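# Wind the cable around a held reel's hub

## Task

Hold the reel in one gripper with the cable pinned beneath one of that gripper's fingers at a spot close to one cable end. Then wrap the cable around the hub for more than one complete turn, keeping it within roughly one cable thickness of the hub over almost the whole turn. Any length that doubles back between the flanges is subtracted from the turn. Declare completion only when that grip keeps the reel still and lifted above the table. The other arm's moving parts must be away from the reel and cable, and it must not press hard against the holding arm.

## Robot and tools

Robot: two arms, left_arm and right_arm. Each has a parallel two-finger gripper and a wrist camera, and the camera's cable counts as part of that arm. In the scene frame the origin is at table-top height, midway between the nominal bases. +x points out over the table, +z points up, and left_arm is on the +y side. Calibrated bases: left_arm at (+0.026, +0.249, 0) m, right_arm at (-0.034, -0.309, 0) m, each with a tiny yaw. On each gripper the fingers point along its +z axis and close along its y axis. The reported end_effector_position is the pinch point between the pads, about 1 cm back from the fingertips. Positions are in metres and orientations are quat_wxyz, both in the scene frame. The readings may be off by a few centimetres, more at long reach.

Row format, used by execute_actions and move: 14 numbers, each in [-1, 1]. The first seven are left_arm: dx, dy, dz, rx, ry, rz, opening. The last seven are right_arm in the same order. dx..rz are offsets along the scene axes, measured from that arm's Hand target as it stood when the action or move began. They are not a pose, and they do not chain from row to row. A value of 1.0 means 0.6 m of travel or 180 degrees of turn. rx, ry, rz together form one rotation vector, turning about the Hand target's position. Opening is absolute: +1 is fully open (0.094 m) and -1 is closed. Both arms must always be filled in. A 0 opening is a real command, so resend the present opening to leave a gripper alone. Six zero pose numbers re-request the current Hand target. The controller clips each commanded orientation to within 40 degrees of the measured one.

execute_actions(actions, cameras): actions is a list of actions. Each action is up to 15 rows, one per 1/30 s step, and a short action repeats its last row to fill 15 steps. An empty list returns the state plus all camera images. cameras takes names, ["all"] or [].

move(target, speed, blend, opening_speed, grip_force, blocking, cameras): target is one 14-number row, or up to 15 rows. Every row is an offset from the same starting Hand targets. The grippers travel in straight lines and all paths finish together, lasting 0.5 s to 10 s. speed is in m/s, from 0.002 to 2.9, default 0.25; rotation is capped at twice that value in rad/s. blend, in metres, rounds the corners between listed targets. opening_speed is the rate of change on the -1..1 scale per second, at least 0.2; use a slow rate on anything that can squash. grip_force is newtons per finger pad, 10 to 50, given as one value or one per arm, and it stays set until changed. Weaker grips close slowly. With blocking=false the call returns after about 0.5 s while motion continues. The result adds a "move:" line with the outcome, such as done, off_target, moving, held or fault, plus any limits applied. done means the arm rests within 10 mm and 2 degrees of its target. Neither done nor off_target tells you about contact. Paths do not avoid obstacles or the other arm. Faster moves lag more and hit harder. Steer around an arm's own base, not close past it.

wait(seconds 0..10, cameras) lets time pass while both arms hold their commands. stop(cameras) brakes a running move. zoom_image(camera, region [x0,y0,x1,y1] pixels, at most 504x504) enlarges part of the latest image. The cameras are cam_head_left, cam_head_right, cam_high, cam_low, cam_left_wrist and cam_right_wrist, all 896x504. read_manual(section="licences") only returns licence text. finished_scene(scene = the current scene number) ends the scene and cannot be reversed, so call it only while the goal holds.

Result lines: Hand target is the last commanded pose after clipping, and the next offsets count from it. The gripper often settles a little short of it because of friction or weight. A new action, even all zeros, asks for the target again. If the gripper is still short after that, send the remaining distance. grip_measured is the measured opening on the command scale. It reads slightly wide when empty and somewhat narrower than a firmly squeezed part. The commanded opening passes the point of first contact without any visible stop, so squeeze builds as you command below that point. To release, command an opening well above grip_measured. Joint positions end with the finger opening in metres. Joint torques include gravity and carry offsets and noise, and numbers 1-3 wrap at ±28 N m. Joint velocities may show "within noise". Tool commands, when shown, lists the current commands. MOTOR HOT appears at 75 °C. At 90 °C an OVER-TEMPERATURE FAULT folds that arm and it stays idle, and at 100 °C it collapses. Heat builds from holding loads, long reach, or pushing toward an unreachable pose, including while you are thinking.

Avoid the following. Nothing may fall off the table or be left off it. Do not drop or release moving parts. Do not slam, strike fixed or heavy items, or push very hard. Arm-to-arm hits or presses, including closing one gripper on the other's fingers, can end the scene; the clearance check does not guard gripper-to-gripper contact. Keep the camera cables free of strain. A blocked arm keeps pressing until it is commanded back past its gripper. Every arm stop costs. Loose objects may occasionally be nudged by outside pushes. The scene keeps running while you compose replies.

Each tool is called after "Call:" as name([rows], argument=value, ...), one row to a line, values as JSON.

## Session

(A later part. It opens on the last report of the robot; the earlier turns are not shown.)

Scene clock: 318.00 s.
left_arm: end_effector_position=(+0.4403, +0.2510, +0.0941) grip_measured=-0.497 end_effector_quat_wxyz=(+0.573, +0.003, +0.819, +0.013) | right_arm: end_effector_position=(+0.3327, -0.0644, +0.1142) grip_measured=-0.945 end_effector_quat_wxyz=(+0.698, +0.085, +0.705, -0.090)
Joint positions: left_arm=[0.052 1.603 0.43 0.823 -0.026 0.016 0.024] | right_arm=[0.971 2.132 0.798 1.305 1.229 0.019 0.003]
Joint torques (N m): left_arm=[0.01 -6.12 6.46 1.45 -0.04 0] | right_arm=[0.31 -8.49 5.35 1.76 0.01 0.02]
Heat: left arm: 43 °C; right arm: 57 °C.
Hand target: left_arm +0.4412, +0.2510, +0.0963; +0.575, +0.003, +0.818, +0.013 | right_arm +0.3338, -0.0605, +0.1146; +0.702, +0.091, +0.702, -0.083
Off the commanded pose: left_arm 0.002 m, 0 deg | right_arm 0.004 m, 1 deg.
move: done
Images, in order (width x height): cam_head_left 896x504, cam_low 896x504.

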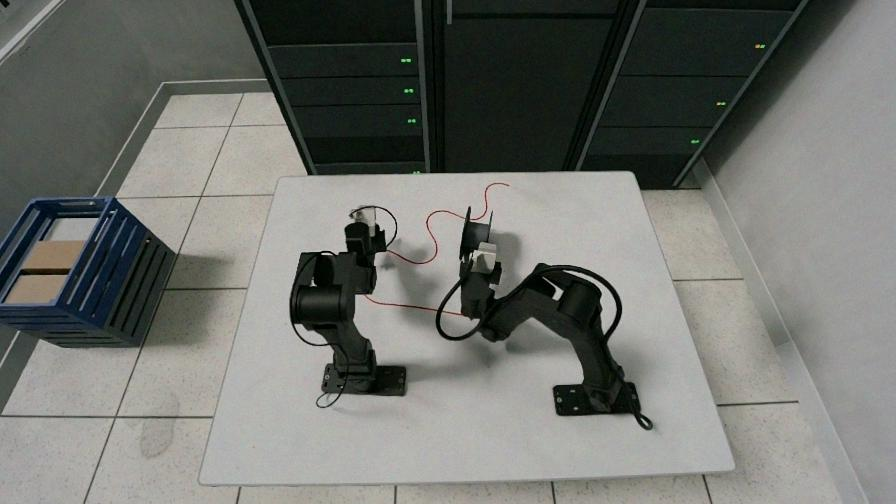

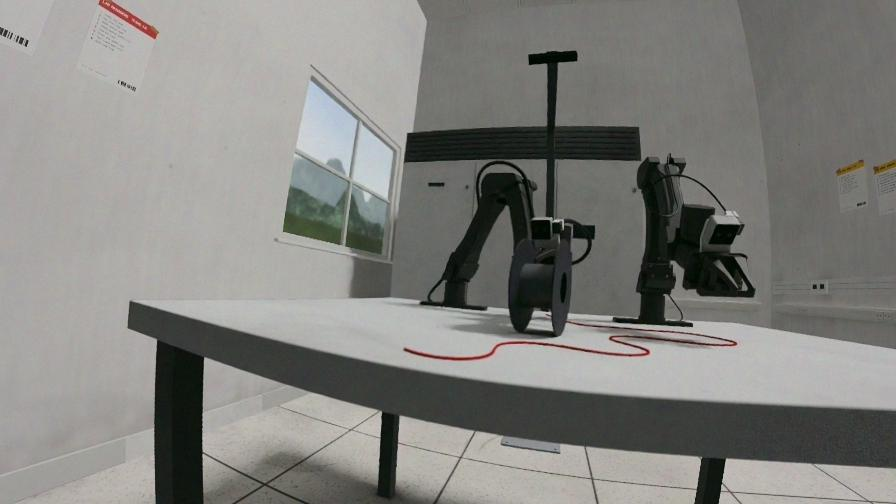

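Call:
move([
  [0,0,0,0,0,0,-0.5,0,0,0,0,0,0,-0.3],
  [0,0,0,0,0,0,-0.5,-0.1,0.024,0.0,0,0,0,-0.3],
  [0,0,0,0,0,0,-0.5,-0.1,0.024,0.25,0,0,0,-0.3],
], speed=[0.05,0.08,0.2], opening_speed=0.5, cameras=["cam_head_left","cam_low","cam_left_wrist"])

Scene clock: 330.53 s.
left_arm: end_effector_position=(+0.4403, +0.2510, +0.0941) grip_measured=-0.497 end_effector_quat_wxyz=(+0.573, +0.003, +0.819, +0.013) | right_arm: end_effector_position=(+0.2741, -0.0473, +0.2465) grip_measured=-0.302 end_effector_quat_wxyz=(+0.698, +0.070, +0.705, -0.105)
Joint positions: left_arm=[0.052 1.603 0.43 0.823 -0.026 0.016 0.024] | right_arm=[1.146 1.679 0.888 0.766 1.406 -0.025 0.033]
Joint torques (N m): left_arm=[0.06 -6.04 6.63 1.44 0 0] | right_arm=[0.18 -10.35 8.39 1.28 -0.01 0.13]
Heat: left arm: 43 °C; right arm: 55 °C.
Hand target: left_arm +0.4412, +0.2510, +0.0963; +0.575, +0.003, +0.818, +0.013 | right_arm +0.2738, -0.0463, +0.2645; +0.702, +0.091, +0.702, -0.083
Off the commanded pose: left_arm 0.002 m, 0 deg | right_arm 0.018 m, 4 deg.
move: off_target (right_arm)
camera_calibration:
cam_left_wrist: T_world_to_cam=[[0.00950406, -0.999657, -0.0244201, 0.24997], [-0.725097, 0.00992709, -0.688575, 0.417042], [0.688581, 0.0242512, -0.724753, -0.153536], [0, 0, 0, 1]] pos_world=[0.405742, 0.249468, 0.181993]
Images, in order (width x height): cam_head_left 896x504, cam_low 896x504, cam_left_wrist 896x504.

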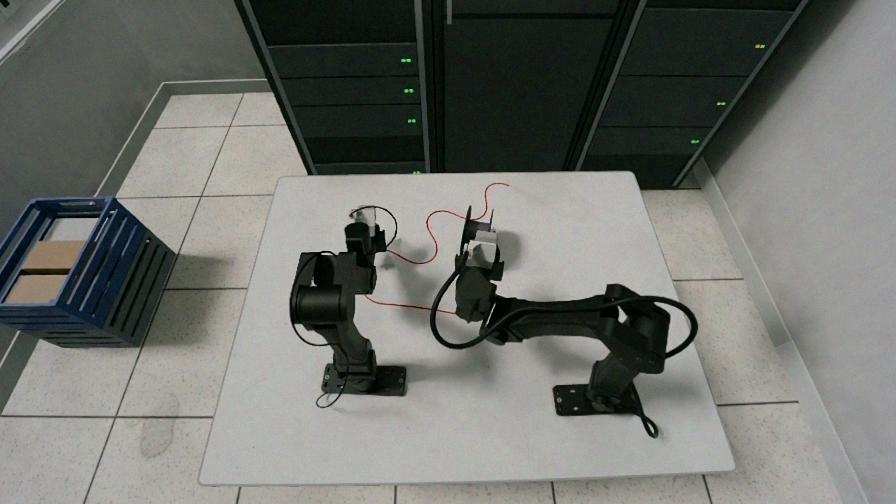

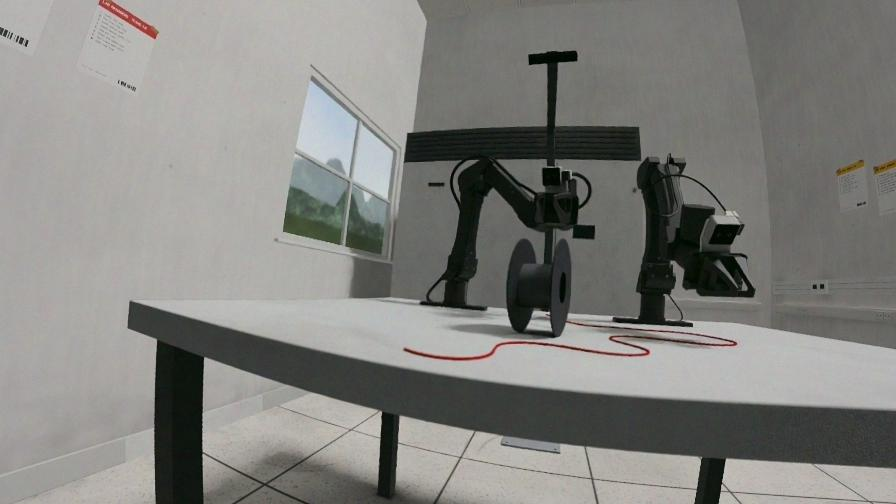

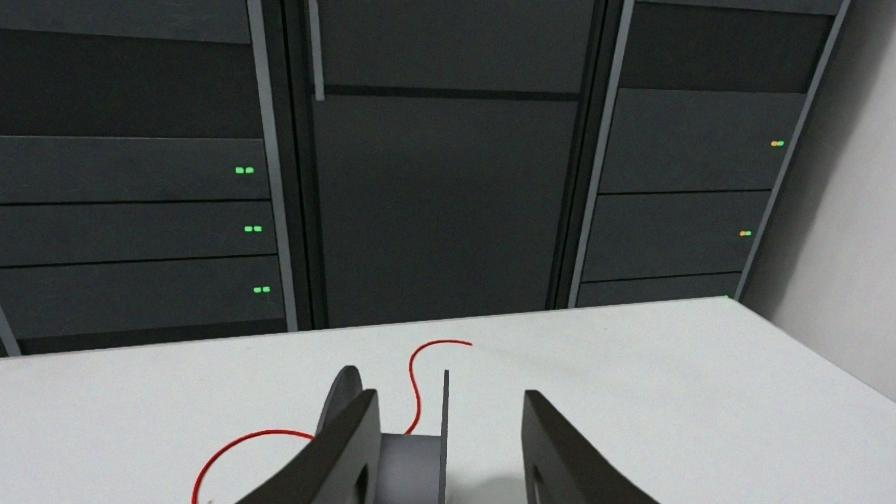

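Call:
move([
  [0,0,0,0,0,0,-0.5,-0.156,0.03,0.0,-0.2028,0.3093,0.4675,-0.3],
  [0,0,0,0,0,0,-0.5,-0.156,0.06,-0.1575,-0.2028,0.3093,0.4675,0.2],
], speed=0.3, blend=[0.02,0], cameras=["cam_head_left","cam_high","cam_left_wrist","cam_right_wrist"])

Scene clock: 371.87 s.
left_arm: end_effector_position=(+0.4403, +0.2510, +0.0941) grip_measured=-0.497 end_effector_quat_wxyz=(+0.573, +0.003, +0.819, +0.013) | right_arm: end_effector_position=(+0.1823, -0.0135, +0.1691) grip_measured=+0.198 end_effector_quat_wxyz=(+0.197, -0.615, +0.747, +0.156)
Joint positions: left_arm=[0.052 1.603 0.43 0.823 -0.026 0.016 0.024] | right_arm=[0.8 1.518 1.31 -0.919 -0.256 -0.509 0.056]
Joint torques (N m): left_arm=[-0.02 -6 6.45 1.51 -0.08 -0.02] | right_arm=[0.32 -7.02 6.17 1.28 -0.27 0.03]
Heat: left arm: 43 °C; right arm: 51 °C.
Hand target: left_arm +0.4412, +0.2510, +0.0963; +0.575, +0.003, +0.818, +0.013 | right_arm +0.1802, -0.0103, +0.1701; +0.200, -0.616, +0.744, +0.164
Off the commanded pose: left_arm 0.002 m, 0 deg | right_arm 0.004 m, 1 deg.
move: done
camera_calibration:
cam_left_wrist: T_world_to_cam=[[0.00950406, -0.999657, -0.0244201, 0.24997], [-0.725097, 0.00992709, -0.688575, 0.417042], [0.688581, 0.0242512, -0.724753, -0.153536], [0, 0, 0, 1]] pos_world=[0.405742, 0.249468, 0.181993]
cam_right_wrist: T_world_to_cam=[[0.984453, -0.17564, -0.00162561, -0.180152], [-0.174925, -0.979525, -0.0996589, 0.0757291], [0.0159117, 0.0983938, -0.99502, 0.26149], [0, 0, 0, 1]] pos_world=[0.186438, 0.0168076, 0.267442]
Images, in order (width x height): cam_head_left 896x504, cam_high 896x504, cam_left_wrist 896x504, cam_right_wrist 896x504.

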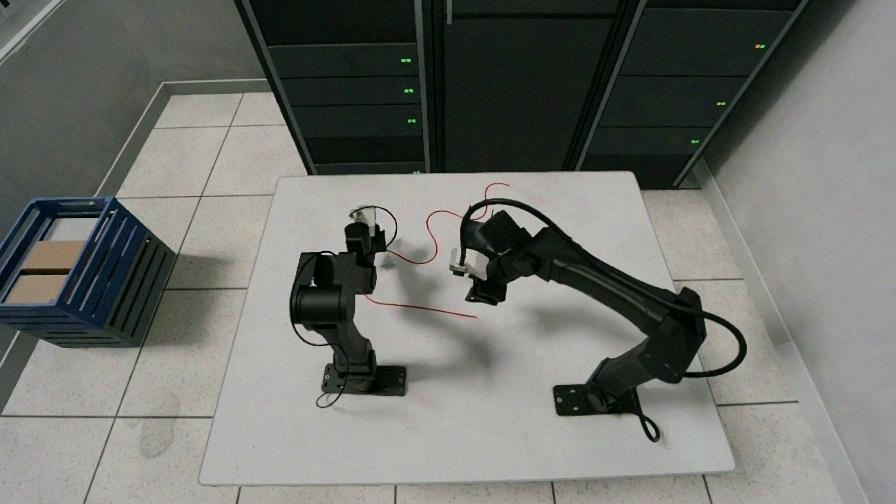

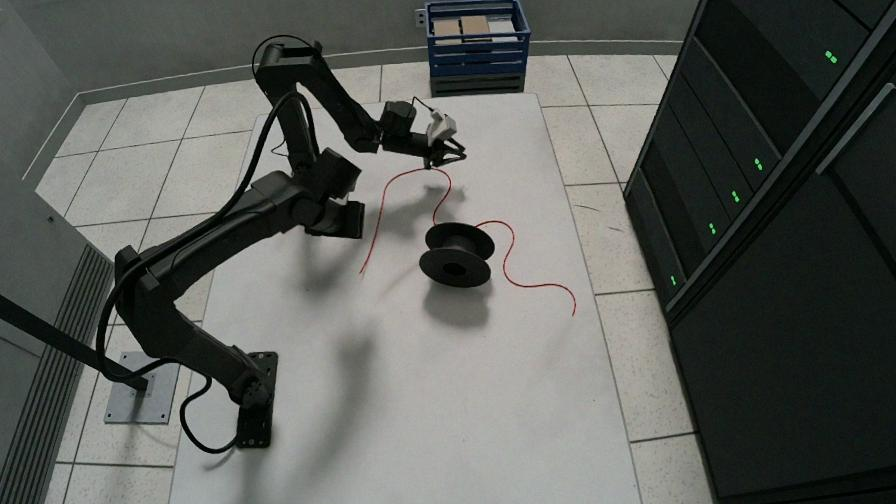

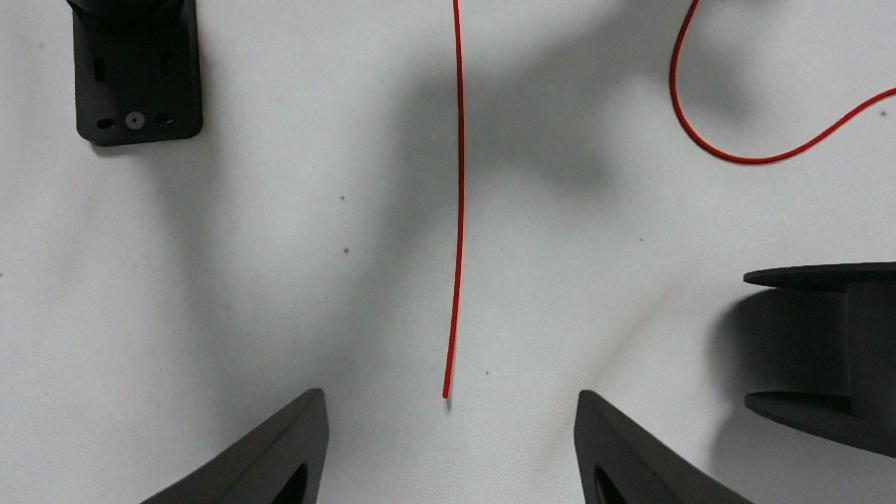

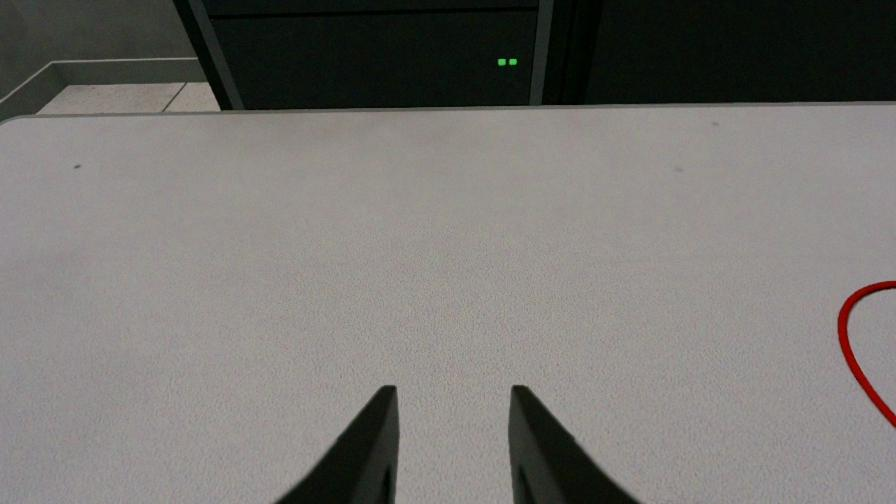

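Call:
move([
  [-0.033,0.15,0.1,0,0,0,-0.5,0.0355,0.1405,-0.1,-0.1641,0.0291,0,0.2],
  [-0.033,0.15,0.1,0,0,0,-0.5,0.0355,0.1405,-0.217,-0.1641,0.0291,0,0.2],
], speed=0.2, blend=[0.02,0], cameras=["cam_high","cam_left_wrist","cam_right_wrist"])

Scene clock: 393.70 s.
left_arm: end_effector_position=(+0.4164, +0.3386, +0.1389) grip_measured=-0.497 end_effector_quat_wxyz=(+0.560, -0.005, +0.828, +0.006) | right_arm: end_effector_position=(+0.2013, +0.0730, +0.0451) grip_measured=+0.198 end_effector_quat_wxyz=(+0.003, -0.641, +0.768, -0.003)
Joint positions: left_arm=[0.428 1.37 0.523 0.443 0.324 0.139 0.024] | right_arm=[1.009 2.301 1.982 -1.248 0.007 -0.372 0.056]
Joint torques (N m): left_arm=[0.46 -6.67 10.44 1.36 0.1 0.11] | right_arm=[0.14 -12.38 5.59 0.43 0 0.07]
Heat: left arm: 43 °C; right arm: 49 °C.
Hand target: left_arm +0.4215, +0.3410, +0.1564; +0.575, +0.003, +0.818, +0.013 | right_arm +0.2015, +0.0741, +0.0400; +0.003, -0.639, +0.769, -0.004
Off the commanded pose: left_arm 0.018 m, 2 deg | right_arm 0.005 m, 0 deg.
move: off_target (left_arm)
camera_calibration:
cam_left_wrist: T_world_to_cam=[[0.0149946, -0.99988, -0.0039213, 0.333643], [-0.746468, -0.00858489, -0.665366, 0.441684], [0.665253, 0.012904, -0.746507, -0.0900645], [0, 0, 0, 1]] pos_world=[0.384616, 0.338557, 0.227956]
cam_right_wrist: T_world_to_cam=[[0.98573, -0.168006, -0.0105062, -0.184244], [-0.150309, -0.90656, 0.394407, 0.118809], [-0.0757872, -0.3872, -0.918876, 0.179774], [0, 0, 0, 1]] pos_world=[0.213098, 0.146362, 0.116395]
Images, in order (width x height): cam_high 896x504, cam_left_wrist 896x504, cam_right_wrist 896x504.

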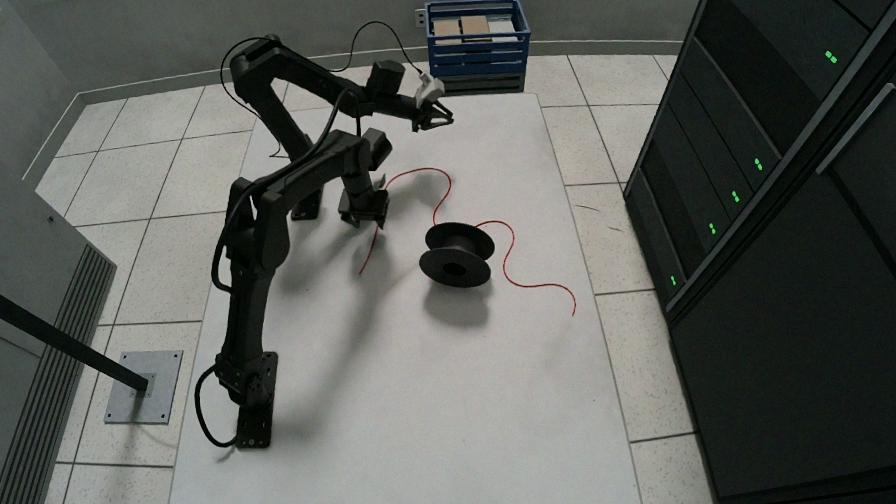

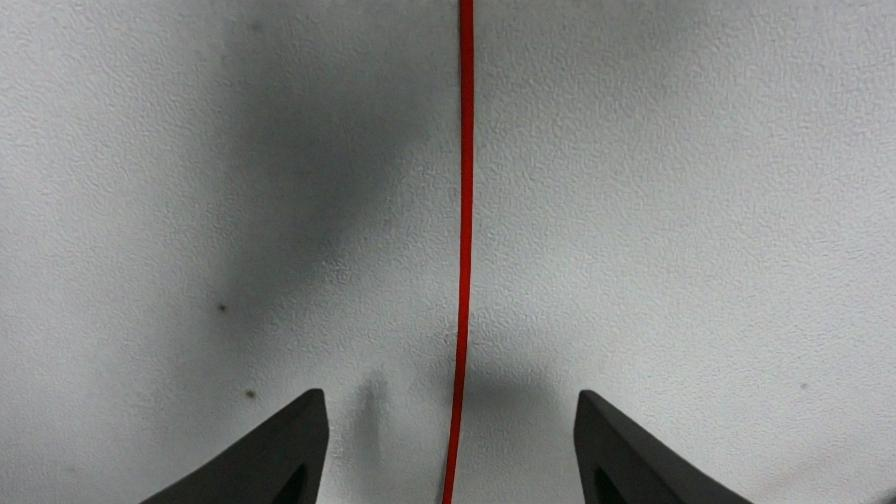

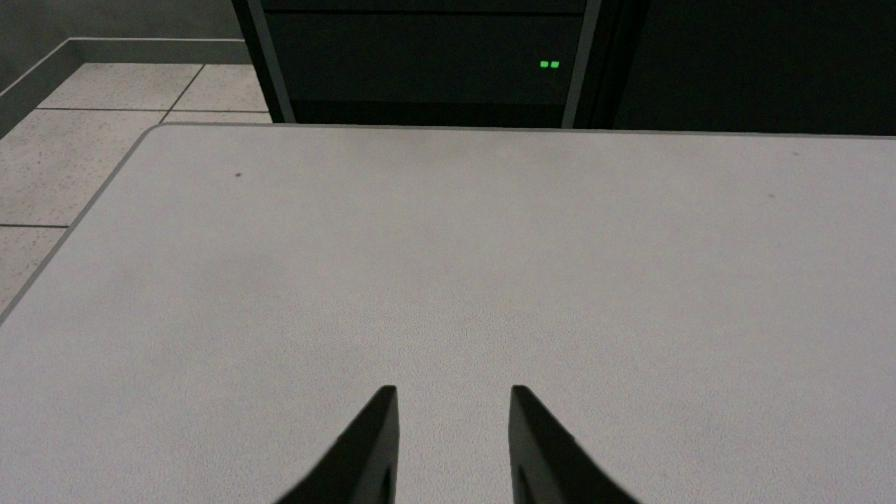

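Call:
move([
  [0,0,0,0,0,0,-0.5,0,0,-0.052,0,0,0,0.0],
  [0,0,0,0,0,0,-0.5,0,0,-0.052,0,0,0,-1],
], speed=0.06, cameras=["cam_left_wrist"])

Scene clock: 399.87 s.
left_arm: end_effector_position=(+0.4164, +0.3385, +0.1389) grip_measured=-0.497 end_effector_quat_wxyz=(+0.560, -0.005, +0.828, +0.006) | right_arm: end_effector_position=(+0.2028, +0.0752, +0.0191) grip_measured=-0.988 end_effector_quat_wxyz=(+0.010, -0.640, +0.768, -0.001)
Joint positions: left_arm=[0.428 1.37 0.523 0.443 0.324 0.139 0.024] | right_arm=[1.009 2.312 1.897 -1.138 0.008 -0.371 0.001]
Joint torques (N m): left_arm=[0.39 -6.37 10.33 1.42 0.11 0.11] | right_arm=[0.14 -11.66 5.24 0.49 -0.01 0.07]
Heat: left arm: 43 °C; right arm: 48 °C.
Hand target: left_arm +0.4215, +0.3410, +0.1564; +0.575, +0.003, +0.818, +0.013 | right_arm +0.2015, +0.0740, +0.0087; +0.003, -0.639, +0.769, -0.004
Off the commanded pose: left_arm 0.018 m, 2 deg | right_arm 0.010 m, 1 deg.
move: off_target (left_arm)
camera_calibration:
cam_left_wrist: T_world_to_cam=[[0.014718, -0.999885, -0.0037657, 0.333715], [-0.746377, -0.00848021, -0.665469, 0.441638], [0.66536, 0.012605, -0.746416, -0.0900254], [0, 0, 0, 1]] pos_world=[0.384616, 0.338557, 0.227957]
Images, in order (width x height): cam_left_wrist 896x504.

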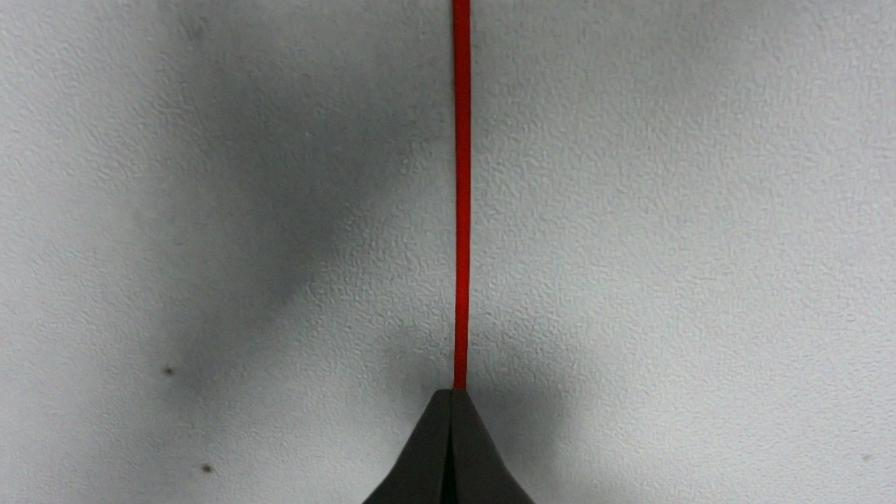

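Call:
move([
  [0,0,0,0,0,0,-0.5,0,0,0,0,0,0,-0.6],
  [0,0,0,0,0,0,-0.5,0,0,-0.012,0,0,0,-0.6],
], speed=0.04, cameras=["cam_left_wrist"])

Scene clock: 407.17 s.
left_arm: end_effector_position=(+0.4164, +0.3385, +0.1389) grip_measured=-0.497 end_effector_quat_wxyz=(+0.560, -0.005, +0.828, +0.006) | right_arm: end_effector_position=(+0.2034, +0.0763, +0.0151) grip_measured=-0.602 end_effector_quat_wxyz=(+0.014, -0.640, +0.768, +0.001)
Joint positions: left_arm=[0.428 1.37 0.523 0.443 0.324 0.139 0.024] | right_arm=[1.009 2.312 1.881 -1.114 0.008 -0.371 0.019]
Joint torques (N m): left_arm=[0.49 -6.35 10.33 1.39 0.08 0.13] | right_arm=[0.14 -11.14 5.07 0.51 -0.01 0.07]
Heat: left arm: 43 °C; right arm: 48 °C.
Hand target: left_arm +0.4215, +0.3410, +0.1564; +0.575, +0.003, +0.818, +0.013 | right_arm +0.2015, +0.0741, +0.0015; +0.003, -0.639, +0.769, -0.004
Off the commanded pose: left_arm 0.018 m, 2 deg | right_arm 0.014 m, 1 deg.
move: off_target (left_arm, right_arm)
camera_calibration:
cam_left_wrist: T_world_to_cam=[[0.014718, -0.999885, -0.0037657, 0.333715], [-0.746377, -0.00848021, -0.665469, 0.441638], [0.66536, 0.012605, -0.746416, -0.0900254], [0, 0, 0, 1]] pos_world=[0.384616, 0.338557, 0.227957]
Images, in order (width x height): cam_left_wrist 896x504.

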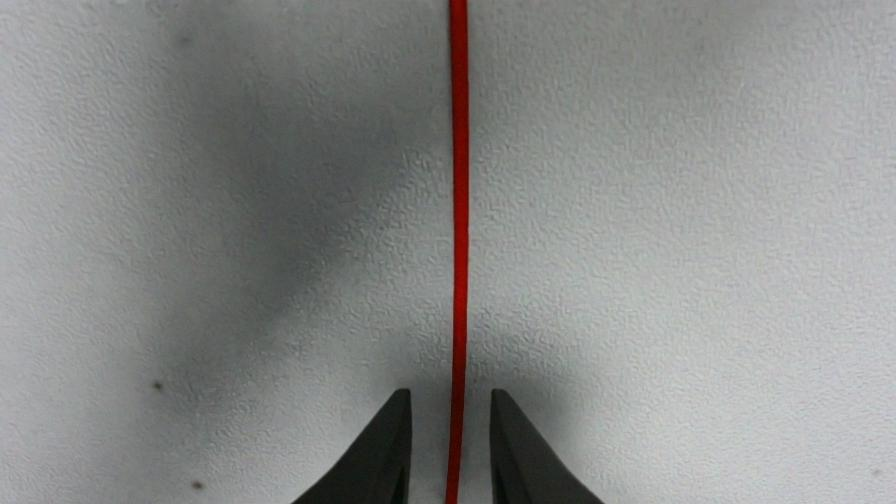

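Call:
move([
  [0,0,0,0,0,0,-0.5,0,0,-0.012,0,0,0,-0.6],
  [0,0,0,0,0,0,-0.5,0,0,-0.012,0,0,0,-1],
], speed=0.04, cameras=["cam_left_wrist"])

Scene clock: 411.80 s.
left_arm: end_effector_position=(+0.4164, +0.3385, +0.1389) grip_measured=-0.497 end_effector_quat_wxyz=(+0.560, -0.005, +0.828, +0.006) | right_arm: end_effector_position=(+0.2041, +0.0767, +0.0064) grip_measured=-0.988 end_effector_quat_wxyz=(+0.014, -0.640, +0.768, +0.000)
Joint positions: left_arm=[0.428 1.37 0.523 0.443 0.324 0.139 0.024] | right_arm=[1.009 2.323 1.865 -1.087 0.009 -0.371 0.001]
Joint torques (N m): left_arm=[0.39 -6.45 10.41 1.4 0.09 0.17] | right_arm=[0.18 -11.52 5.14 0.48 -0.01 0.07]
Heat: left arm: 43 °C; right arm: 47 °C.
Hand target: left_arm +0.4215, +0.3410, +0.1564; +0.575, +0.003, +0.818, +0.013 | right_arm +0.2015, +0.0741, -0.0057; +0.003, -0.639, +0.769, -0.004
Off the commanded pose: left_arm 0.018 m, 2 deg | right_arm 0.013 m, 1 deg.
move: off_target (left_arm, right_arm); target 2's new opening was sent with right_arm's hand 0.012 m and 1 deg from that target
camera_calibration:
cam_left_wrist: T_world_to_cam=[[0.014718, -0.999885, -0.0037657, 0.333715], [-0.746377, -0.00848021, -0.665469, 0.441638], [0.66536, 0.012605, -0.746416, -0.0900254], [0, 0, 0, 1]] pos_world=[0.384616, 0.338557, 0.227957]
Images, in order (width x height): cam_left_wrist 896x504.

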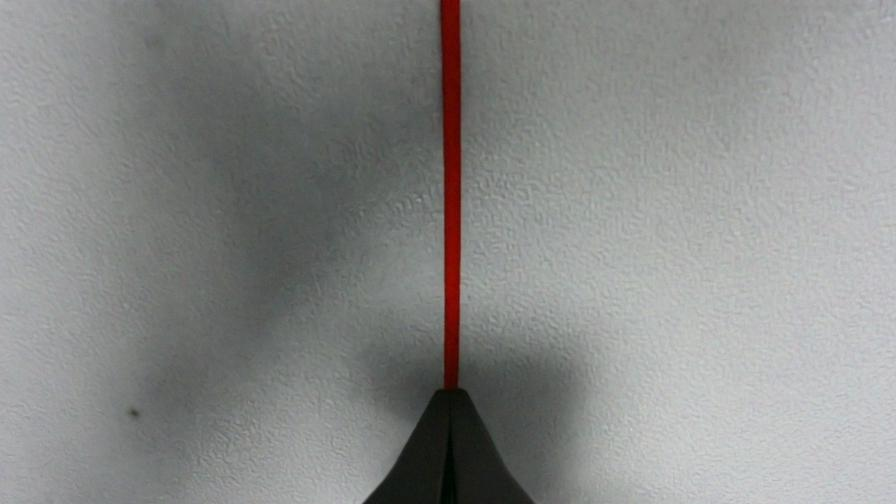

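Call:
move([
  [0,0,0,0,0,0,-0.5,0,0,0,0,0,0,-0.65],
  [0,0,0,0,0,0,-0.5,-0.002,-0.003,-0.014,0,0,0,-0.65],
  [0,0,0,0,0,0,-0.5,-0.002,-0.003,-0.014,0,0,0,-1],
], speed=0.04, cameras=["cam_left_wrist"])

Scene clock: 422.77 s.
left_arm: end_effector_position=(+0.4164, +0.3385, +0.1389) grip_measured=-0.497 end_effector_quat_wxyz=(+0.560, -0.005, +0.828, +0.006) | right_arm: end_effector_position=(+0.2029, +0.0766, +0.0032) grip_measured=-0.965 end_effector_quat_wxyz=(+0.013, -0.640, +0.768, +0.001)
Joint positions: left_arm=[0.428 1.37 0.523 0.443 0.324 0.139 0.024] | right_arm=[1.009 2.325 1.855 -1.076 0.006 -0.371 0.002]
Joint torques (N m): left_arm=[0.27 -6.37 10.44 1.39 0.13 0.12] | right_arm=[0.12 -11.59 3.48 0.72 0.01 0.06]
Heat: left arm: 43 °C; right arm: 46 °C.
Hand target: left_arm +0.4215, +0.3410, +0.1564; +0.575, +0.003, +0.818, +0.013 | right_arm +0.2003, +0.0723, -0.0141; +0.003, -0.639, +0.769, -0.004
Off the commanded pose: left_arm 0.018 m, 2 deg | right_arm 0.018 m, 1 deg.
move: off_target (left_arm, right_arm); target 3's new opening was sent with right_arm's hand 0.018 m and 1 deg from that target
camera_calibration:
cam_left_wrist: T_world_to_cam=[[0.014718, -0.999885, -0.0037657, 0.333715], [-0.746377, -0.00848021, -0.665469, 0.441638], [0.66536, 0.012605, -0.746416, -0.0900254], [0, 0, 0, 1]] pos_world=[0.384616, 0.338557, 0.227957]
Images, in order (width x height): cam_left_wrist 896x504.

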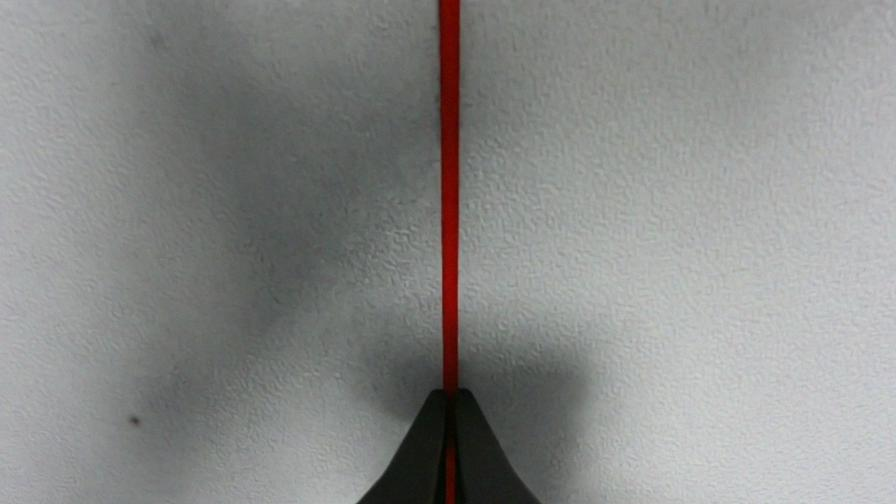

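Call:
move(target=[0,0,0,0,0,0,-0.5,0,0,0.2,0,0,0,-1], speed=0.1, cameras=["cam_left_wrist","cam_low","cam_high"])

Scene clock: 428.87 s.
left_arm: end_effector_position=(+0.4164, +0.3385, +0.1389) grip_measured=-0.497 end_effector_quat_wxyz=(+0.560, -0.005, +0.828, +0.006) | right_arm: end_effector_position=(+0.1978, +0.0679, +0.0928) grip_measured=-0.965 end_effector_quat_wxyz=(-0.015, -0.640, +0.768, -0.009)
Joint positions: left_arm=[0.428 1.37 0.523 0.443 0.324 0.139 0.024] | right_arm=[1.009 2.324 2.211 -1.491 0.007 -0.371 0.002]
Joint torques (N m): left_arm=[0.55 -6.32 10.51 1.42 0.13 0.17] | right_arm=[0.12 -14.48 7.94 0.18 0 0.07]
Heat: left arm: 43 °C; right arm: 46 °C.
Hand target: left_arm +0.4215, +0.3410, +0.1564; +0.575, +0.003, +0.818, +0.013 | right_arm +0.2002, +0.0723, +0.1060; +0.003, -0.639, +0.769, -0.004
Off the commanded pose: left_arm 0.018 m, 2 deg | right_arm 0.014 m, 2 deg.
move: off_target (left_arm, right_arm)
camera_calibration:
cam_left_wrist: T_world_to_cam=[[0.014718, -0.999885, -0.0037657, 0.333715], [-0.746377, -0.00848021, -0.665469, 0.441638], [0.66536, 0.012605, -0.746416, -0.0900254], [0, 0, 0, 1]] pos_world=[0.384616, 0.338557, 0.227957]
Images, in order (width x height): cam_high 896x504, cam_low 896x504, cam_left_wrist 896x504.

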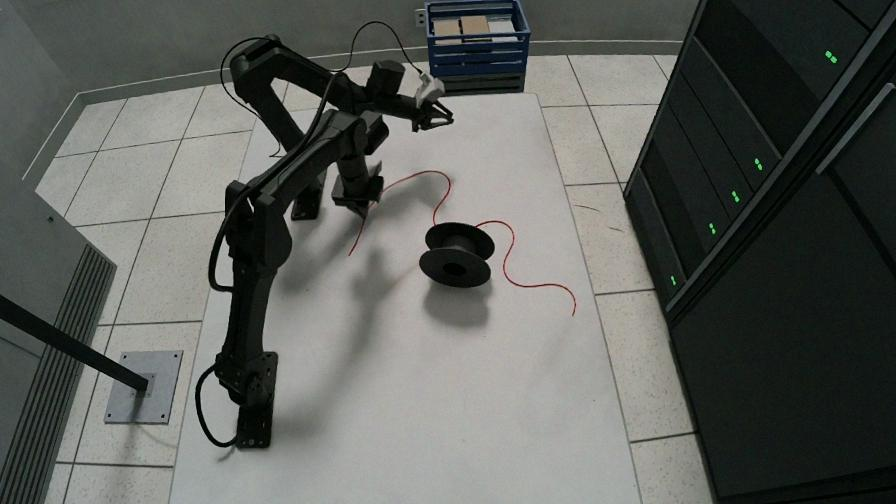

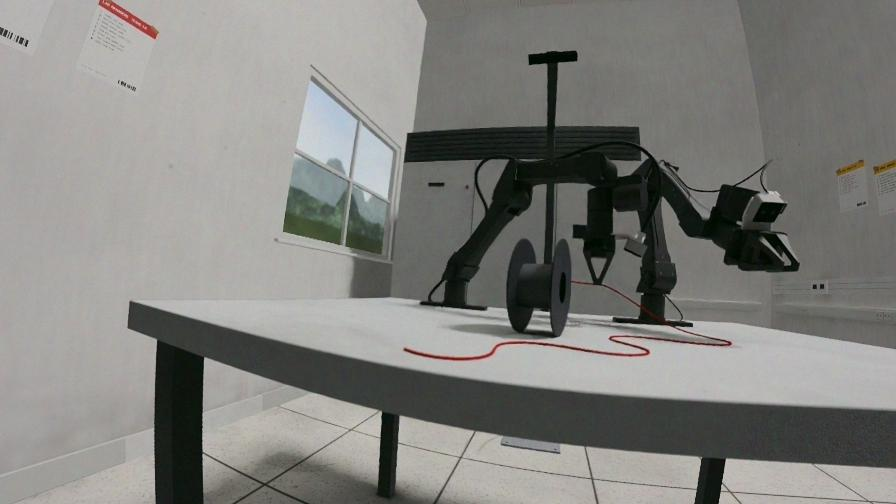

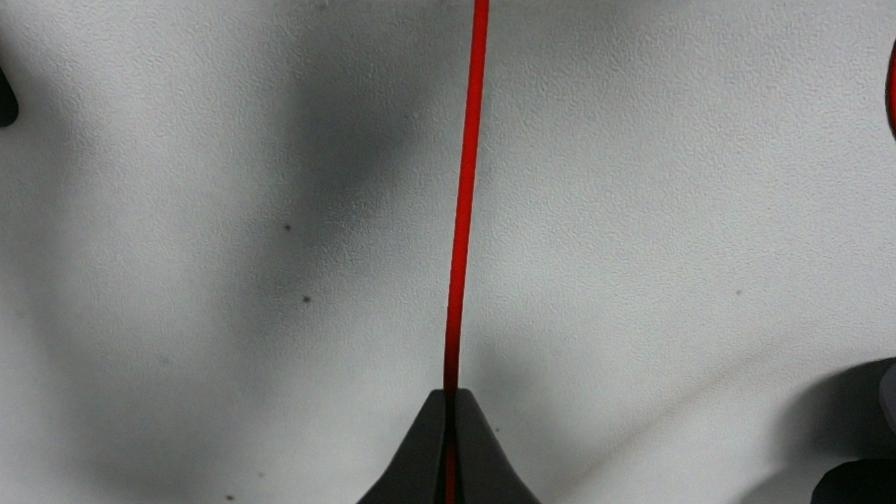

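Call:
move([
  [0,0,0,0,0,0,-0.5,0.03,-0.12,0.16,0.2445,-0.051,-0.009,-1],
  [0,0,0,0,0,0,-0.5,0.133,-0.32,0.3233,0.489,-0.1025,-0.018,-1],
], speed=0.2, blend=[0.02,0], cameras=["cam_head_left","cam_low","cam_left_wrist","cam_high"])

Scene clock: 460.93 s.
left_arm: end_effector_position=(+0.4164, +0.3385, +0.1389) grip_measured=-0.497 end_effector_quat_wxyz=(+0.560, -0.005, +0.828, +0.006) | right_arm: end_effector_position=(+0.2799, -0.1193, +0.3066) grip_measured=-0.965 end_effector_quat_wxyz=(+0.559, -0.432, +0.559, +0.433)
Joint positions: left_arm=[0.428 1.37 0.523 0.443 0.324 0.139 0.024] | right_arm=[0.041 1.326 0.81 0.519 -1.265 0.005 0.002]
Joint torques (N m): left_arm=[0.46 -6.23 10.56 1.39 0.1 0.16] | right_arm=[-0.16 -4.22 5.74 1.58 -0.04 -0.01]
Heat: left arm: 43 °C; right arm: 45 °C.
Hand target: left_arm +0.4215, +0.3410, +0.1564; +0.575, +0.003, +0.818, +0.013 | right_arm +0.2801, -0.1197, +0.2999; +0.555, -0.430, +0.562, +0.437
Off the commanded pose: left_arm 0.018 m, 2 deg | right_arm 0.007 m, 1 deg.
move: off_target (left_arm)
camera_calibration:
cam_left_wrist: T_world_to_cam=[[0.014718, -0.999885, -0.0037657, 0.333715], [-0.746377, -0.00848021, -0.665469, 0.441638], [0.66536, 0.012605, -0.746416, -0.0900254], [0, 0, 0, 1]] pos_world=[0.384616, 0.338557, 0.227957]
Images, in order (width x height): cam_head_left 896x504, cam_high 896x504, cam_low 896x504, cam_left_wrist 896x504.

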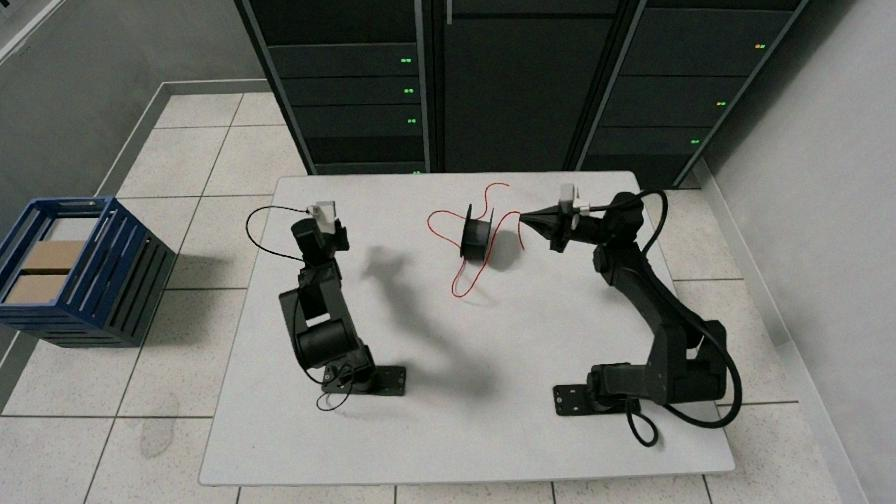

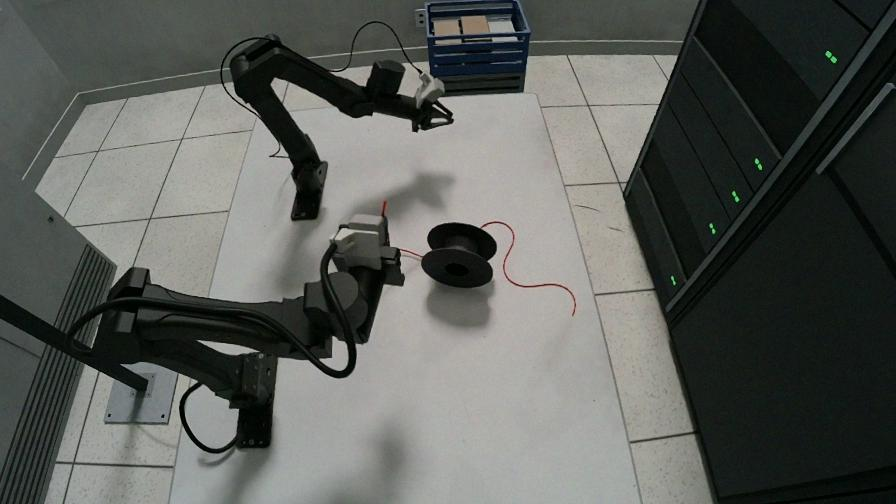

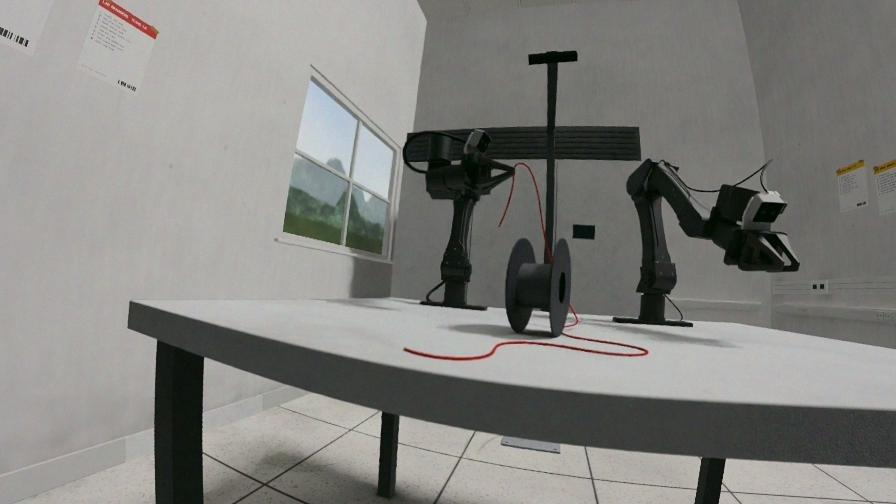

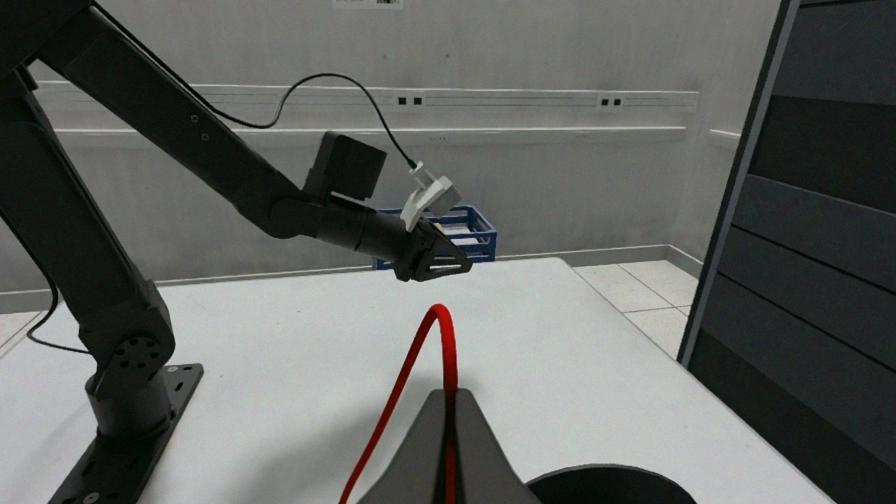

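Call:
move(target=[0,0,0,0,0,0,-0.25,0.2333,-0.25,0.0,0,0,-0.172,-1], speed=0.2, cameras=["cam_head_left","cam_low"])

Scene clock: 493.00 s.
left_arm: end_effector_position=(+0.4164, +0.3385, +0.1389) grip_measured=-0.253 end_effector_quat_wxyz=(+0.560, -0.005, +0.828, +0.006) | right_arm: end_effector_position=(+0.4135, -0.2666, +0.2895) grip_measured=-0.965 end_effector_quat_wxyz=(+0.641, -0.260, +0.664, +0.283)
Joint positions: left_arm=[0.428 1.37 0.523 0.443 0.324 0.139 0.035] | right_arm=[-0.275 1.589 0.995 0.558 -1.054 0.012 0.002]
Joint torques (N m): left_arm=[0.49 -6.34 10.5 1.36 0.09 0.17] | right_arm=[-0.09 -6.61 9.36 1.74 0.05 0]
Heat: left arm: 43 °C; right arm: 47 °C.
Hand target: left_arm +0.4215, +0.3410, +0.1564; +0.575, +0.003, +0.818, +0.012 | right_arm +0.4201, -0.2696, +0.3001; +0.652, -0.264, +0.656, +0.273
Off the commanded pose: left_arm 0.018 m, 2 deg | right_arm 0.013 m, 2 deg.
move: off_target (left_arm, right_arm)
Images, in order (width x height): cam_head_left 896x504, cam_low 896x504.

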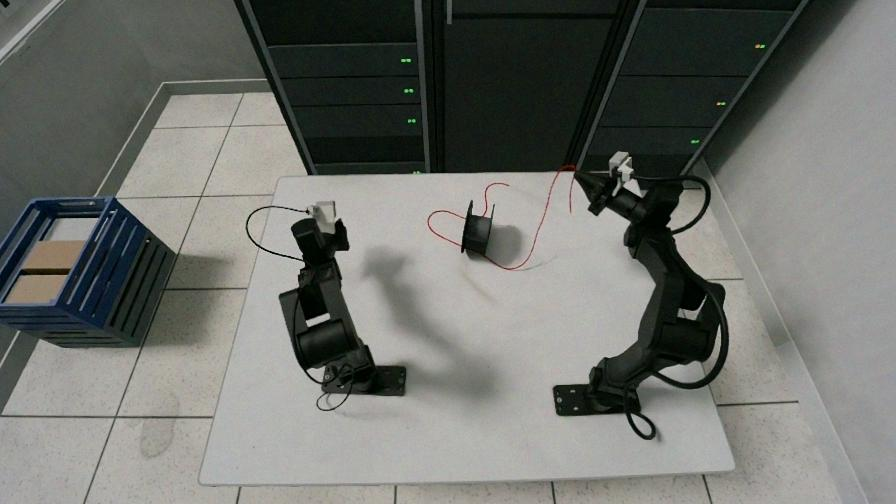

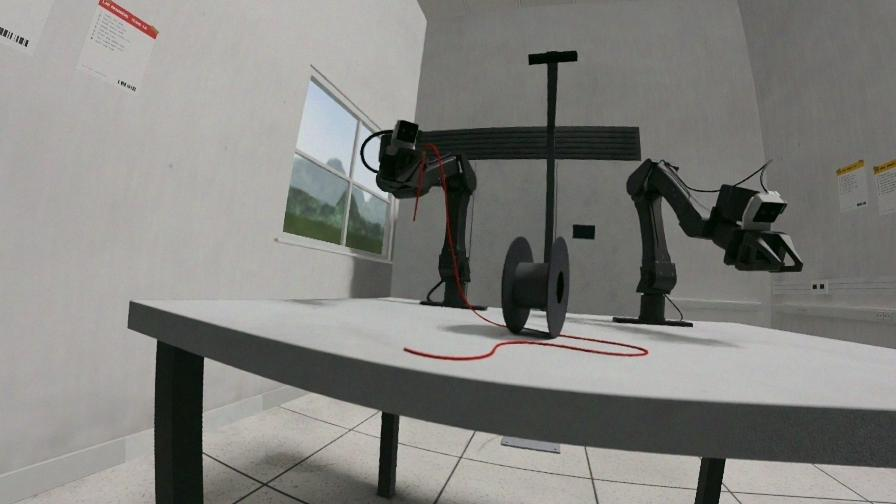

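Call:
move([
  [-0.05,-0.25,0.2,-0.006,-0.055,-0.041,-0.25,0,0,0,0,0,0,-1],
  [-0.1225,-0.568,0.19,-0.0123,-0.1094,-0.0824,-0.25,0,0,0,0,0,0,-1],
], speed=0.25, blend=[0.03,0], cameras=["cam_head_left","cam_low","cam_right_wrist"])

Scene clock: 502.77 s.
left_arm: end_effector_position=(+0.3449, +0.0033, +0.2579) grip_measured=-0.253 end_effector_quat_wxyz=(+0.695, +0.103, +0.708, -0.073) | right_arm: end_effector_position=(+0.4136, -0.2667, +0.2895) grip_measured=-0.965 end_effector_quat_wxyz=(+0.641, -0.260, +0.664, +0.283)
Joint positions: left_arm=[-0.893 1.301 0.617 0.652 -0.706 0.019 0.035] | right_arm=[-0.275 1.589 0.995 0.558 -1.053 0.012 0.002]
Joint torques (N m): left_arm=[0.14 -3.81 10.95 1.49 -0.11 0.08] | right_arm=[-0.1 -6.56 9.35 1.73 0.06 0]
Heat: left arm: 43 °C; right arm: 47 °C.
Hand target: left_arm +0.3480, +0.0002, +0.2704; +0.703, +0.095, +0.701, -0.077 | right_arm +0.4201, -0.2696, +0.3001; +0.652, -0.264, +0.656, +0.273
Off the commanded pose: left_arm 0.013 m, 2 deg | right_arm 0.013 m, 2 deg.
move: off_target (left_arm, right_arm)
camera_calibration:
cam_right_wrist: T_world_to_cam=[[0.721758, -0.691391, -0.0322947, -0.472053], [-0.306061, -0.276958, -0.910835, 0.356537], [0.620799, 0.667287, -0.411505, 0.135052], [0, 0, 0, 1]] pos_world=[0.36599, -0.317746, 0.365076]
Images, in order (width x height): cam_head_left 896x504, cam_low 896x504, cam_right_wrist 896x504.

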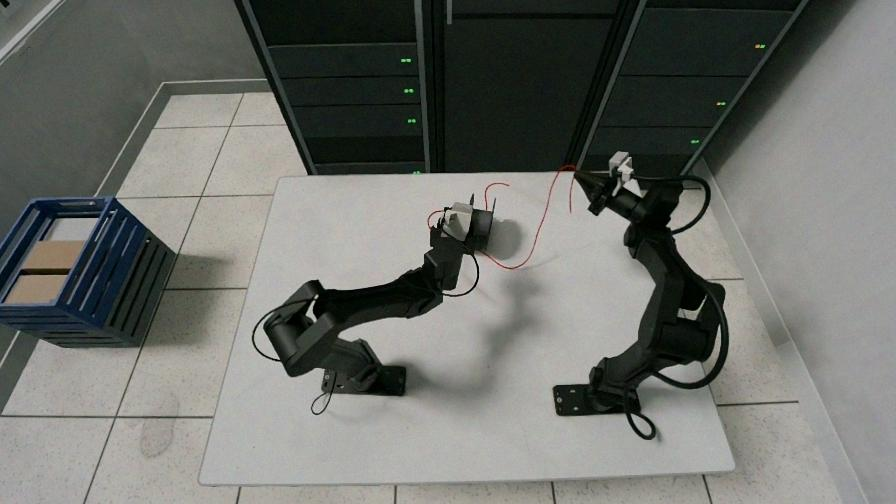

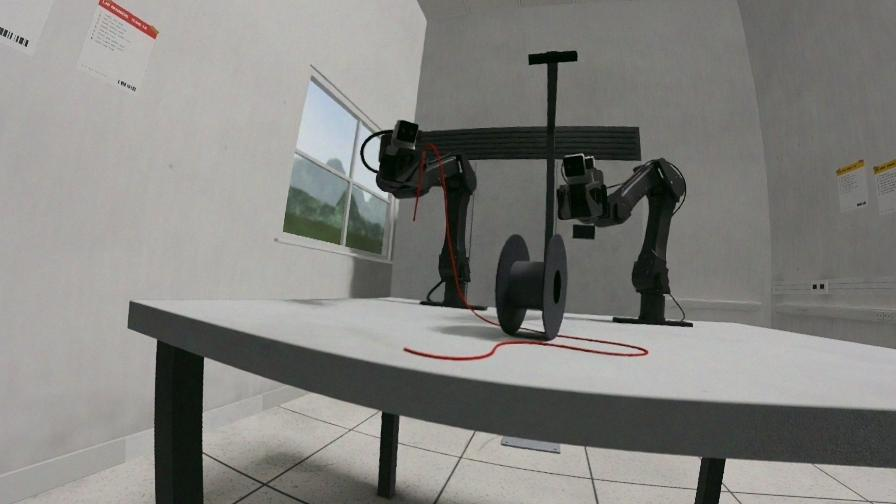

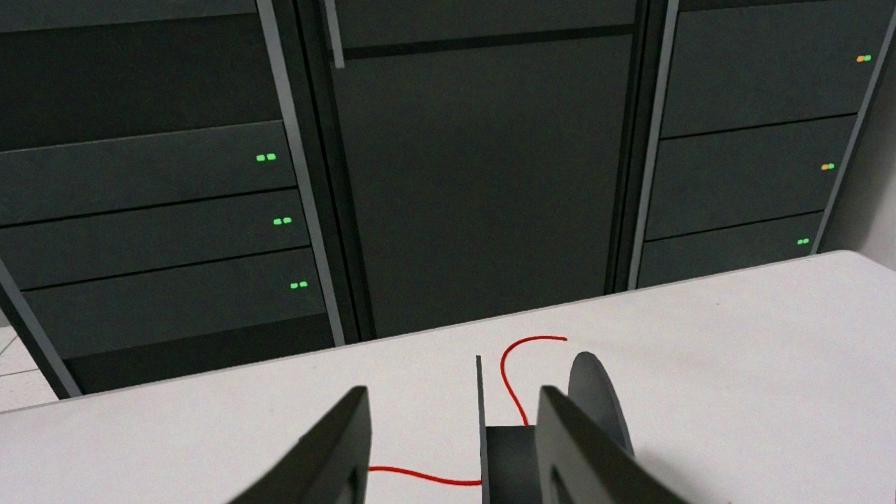

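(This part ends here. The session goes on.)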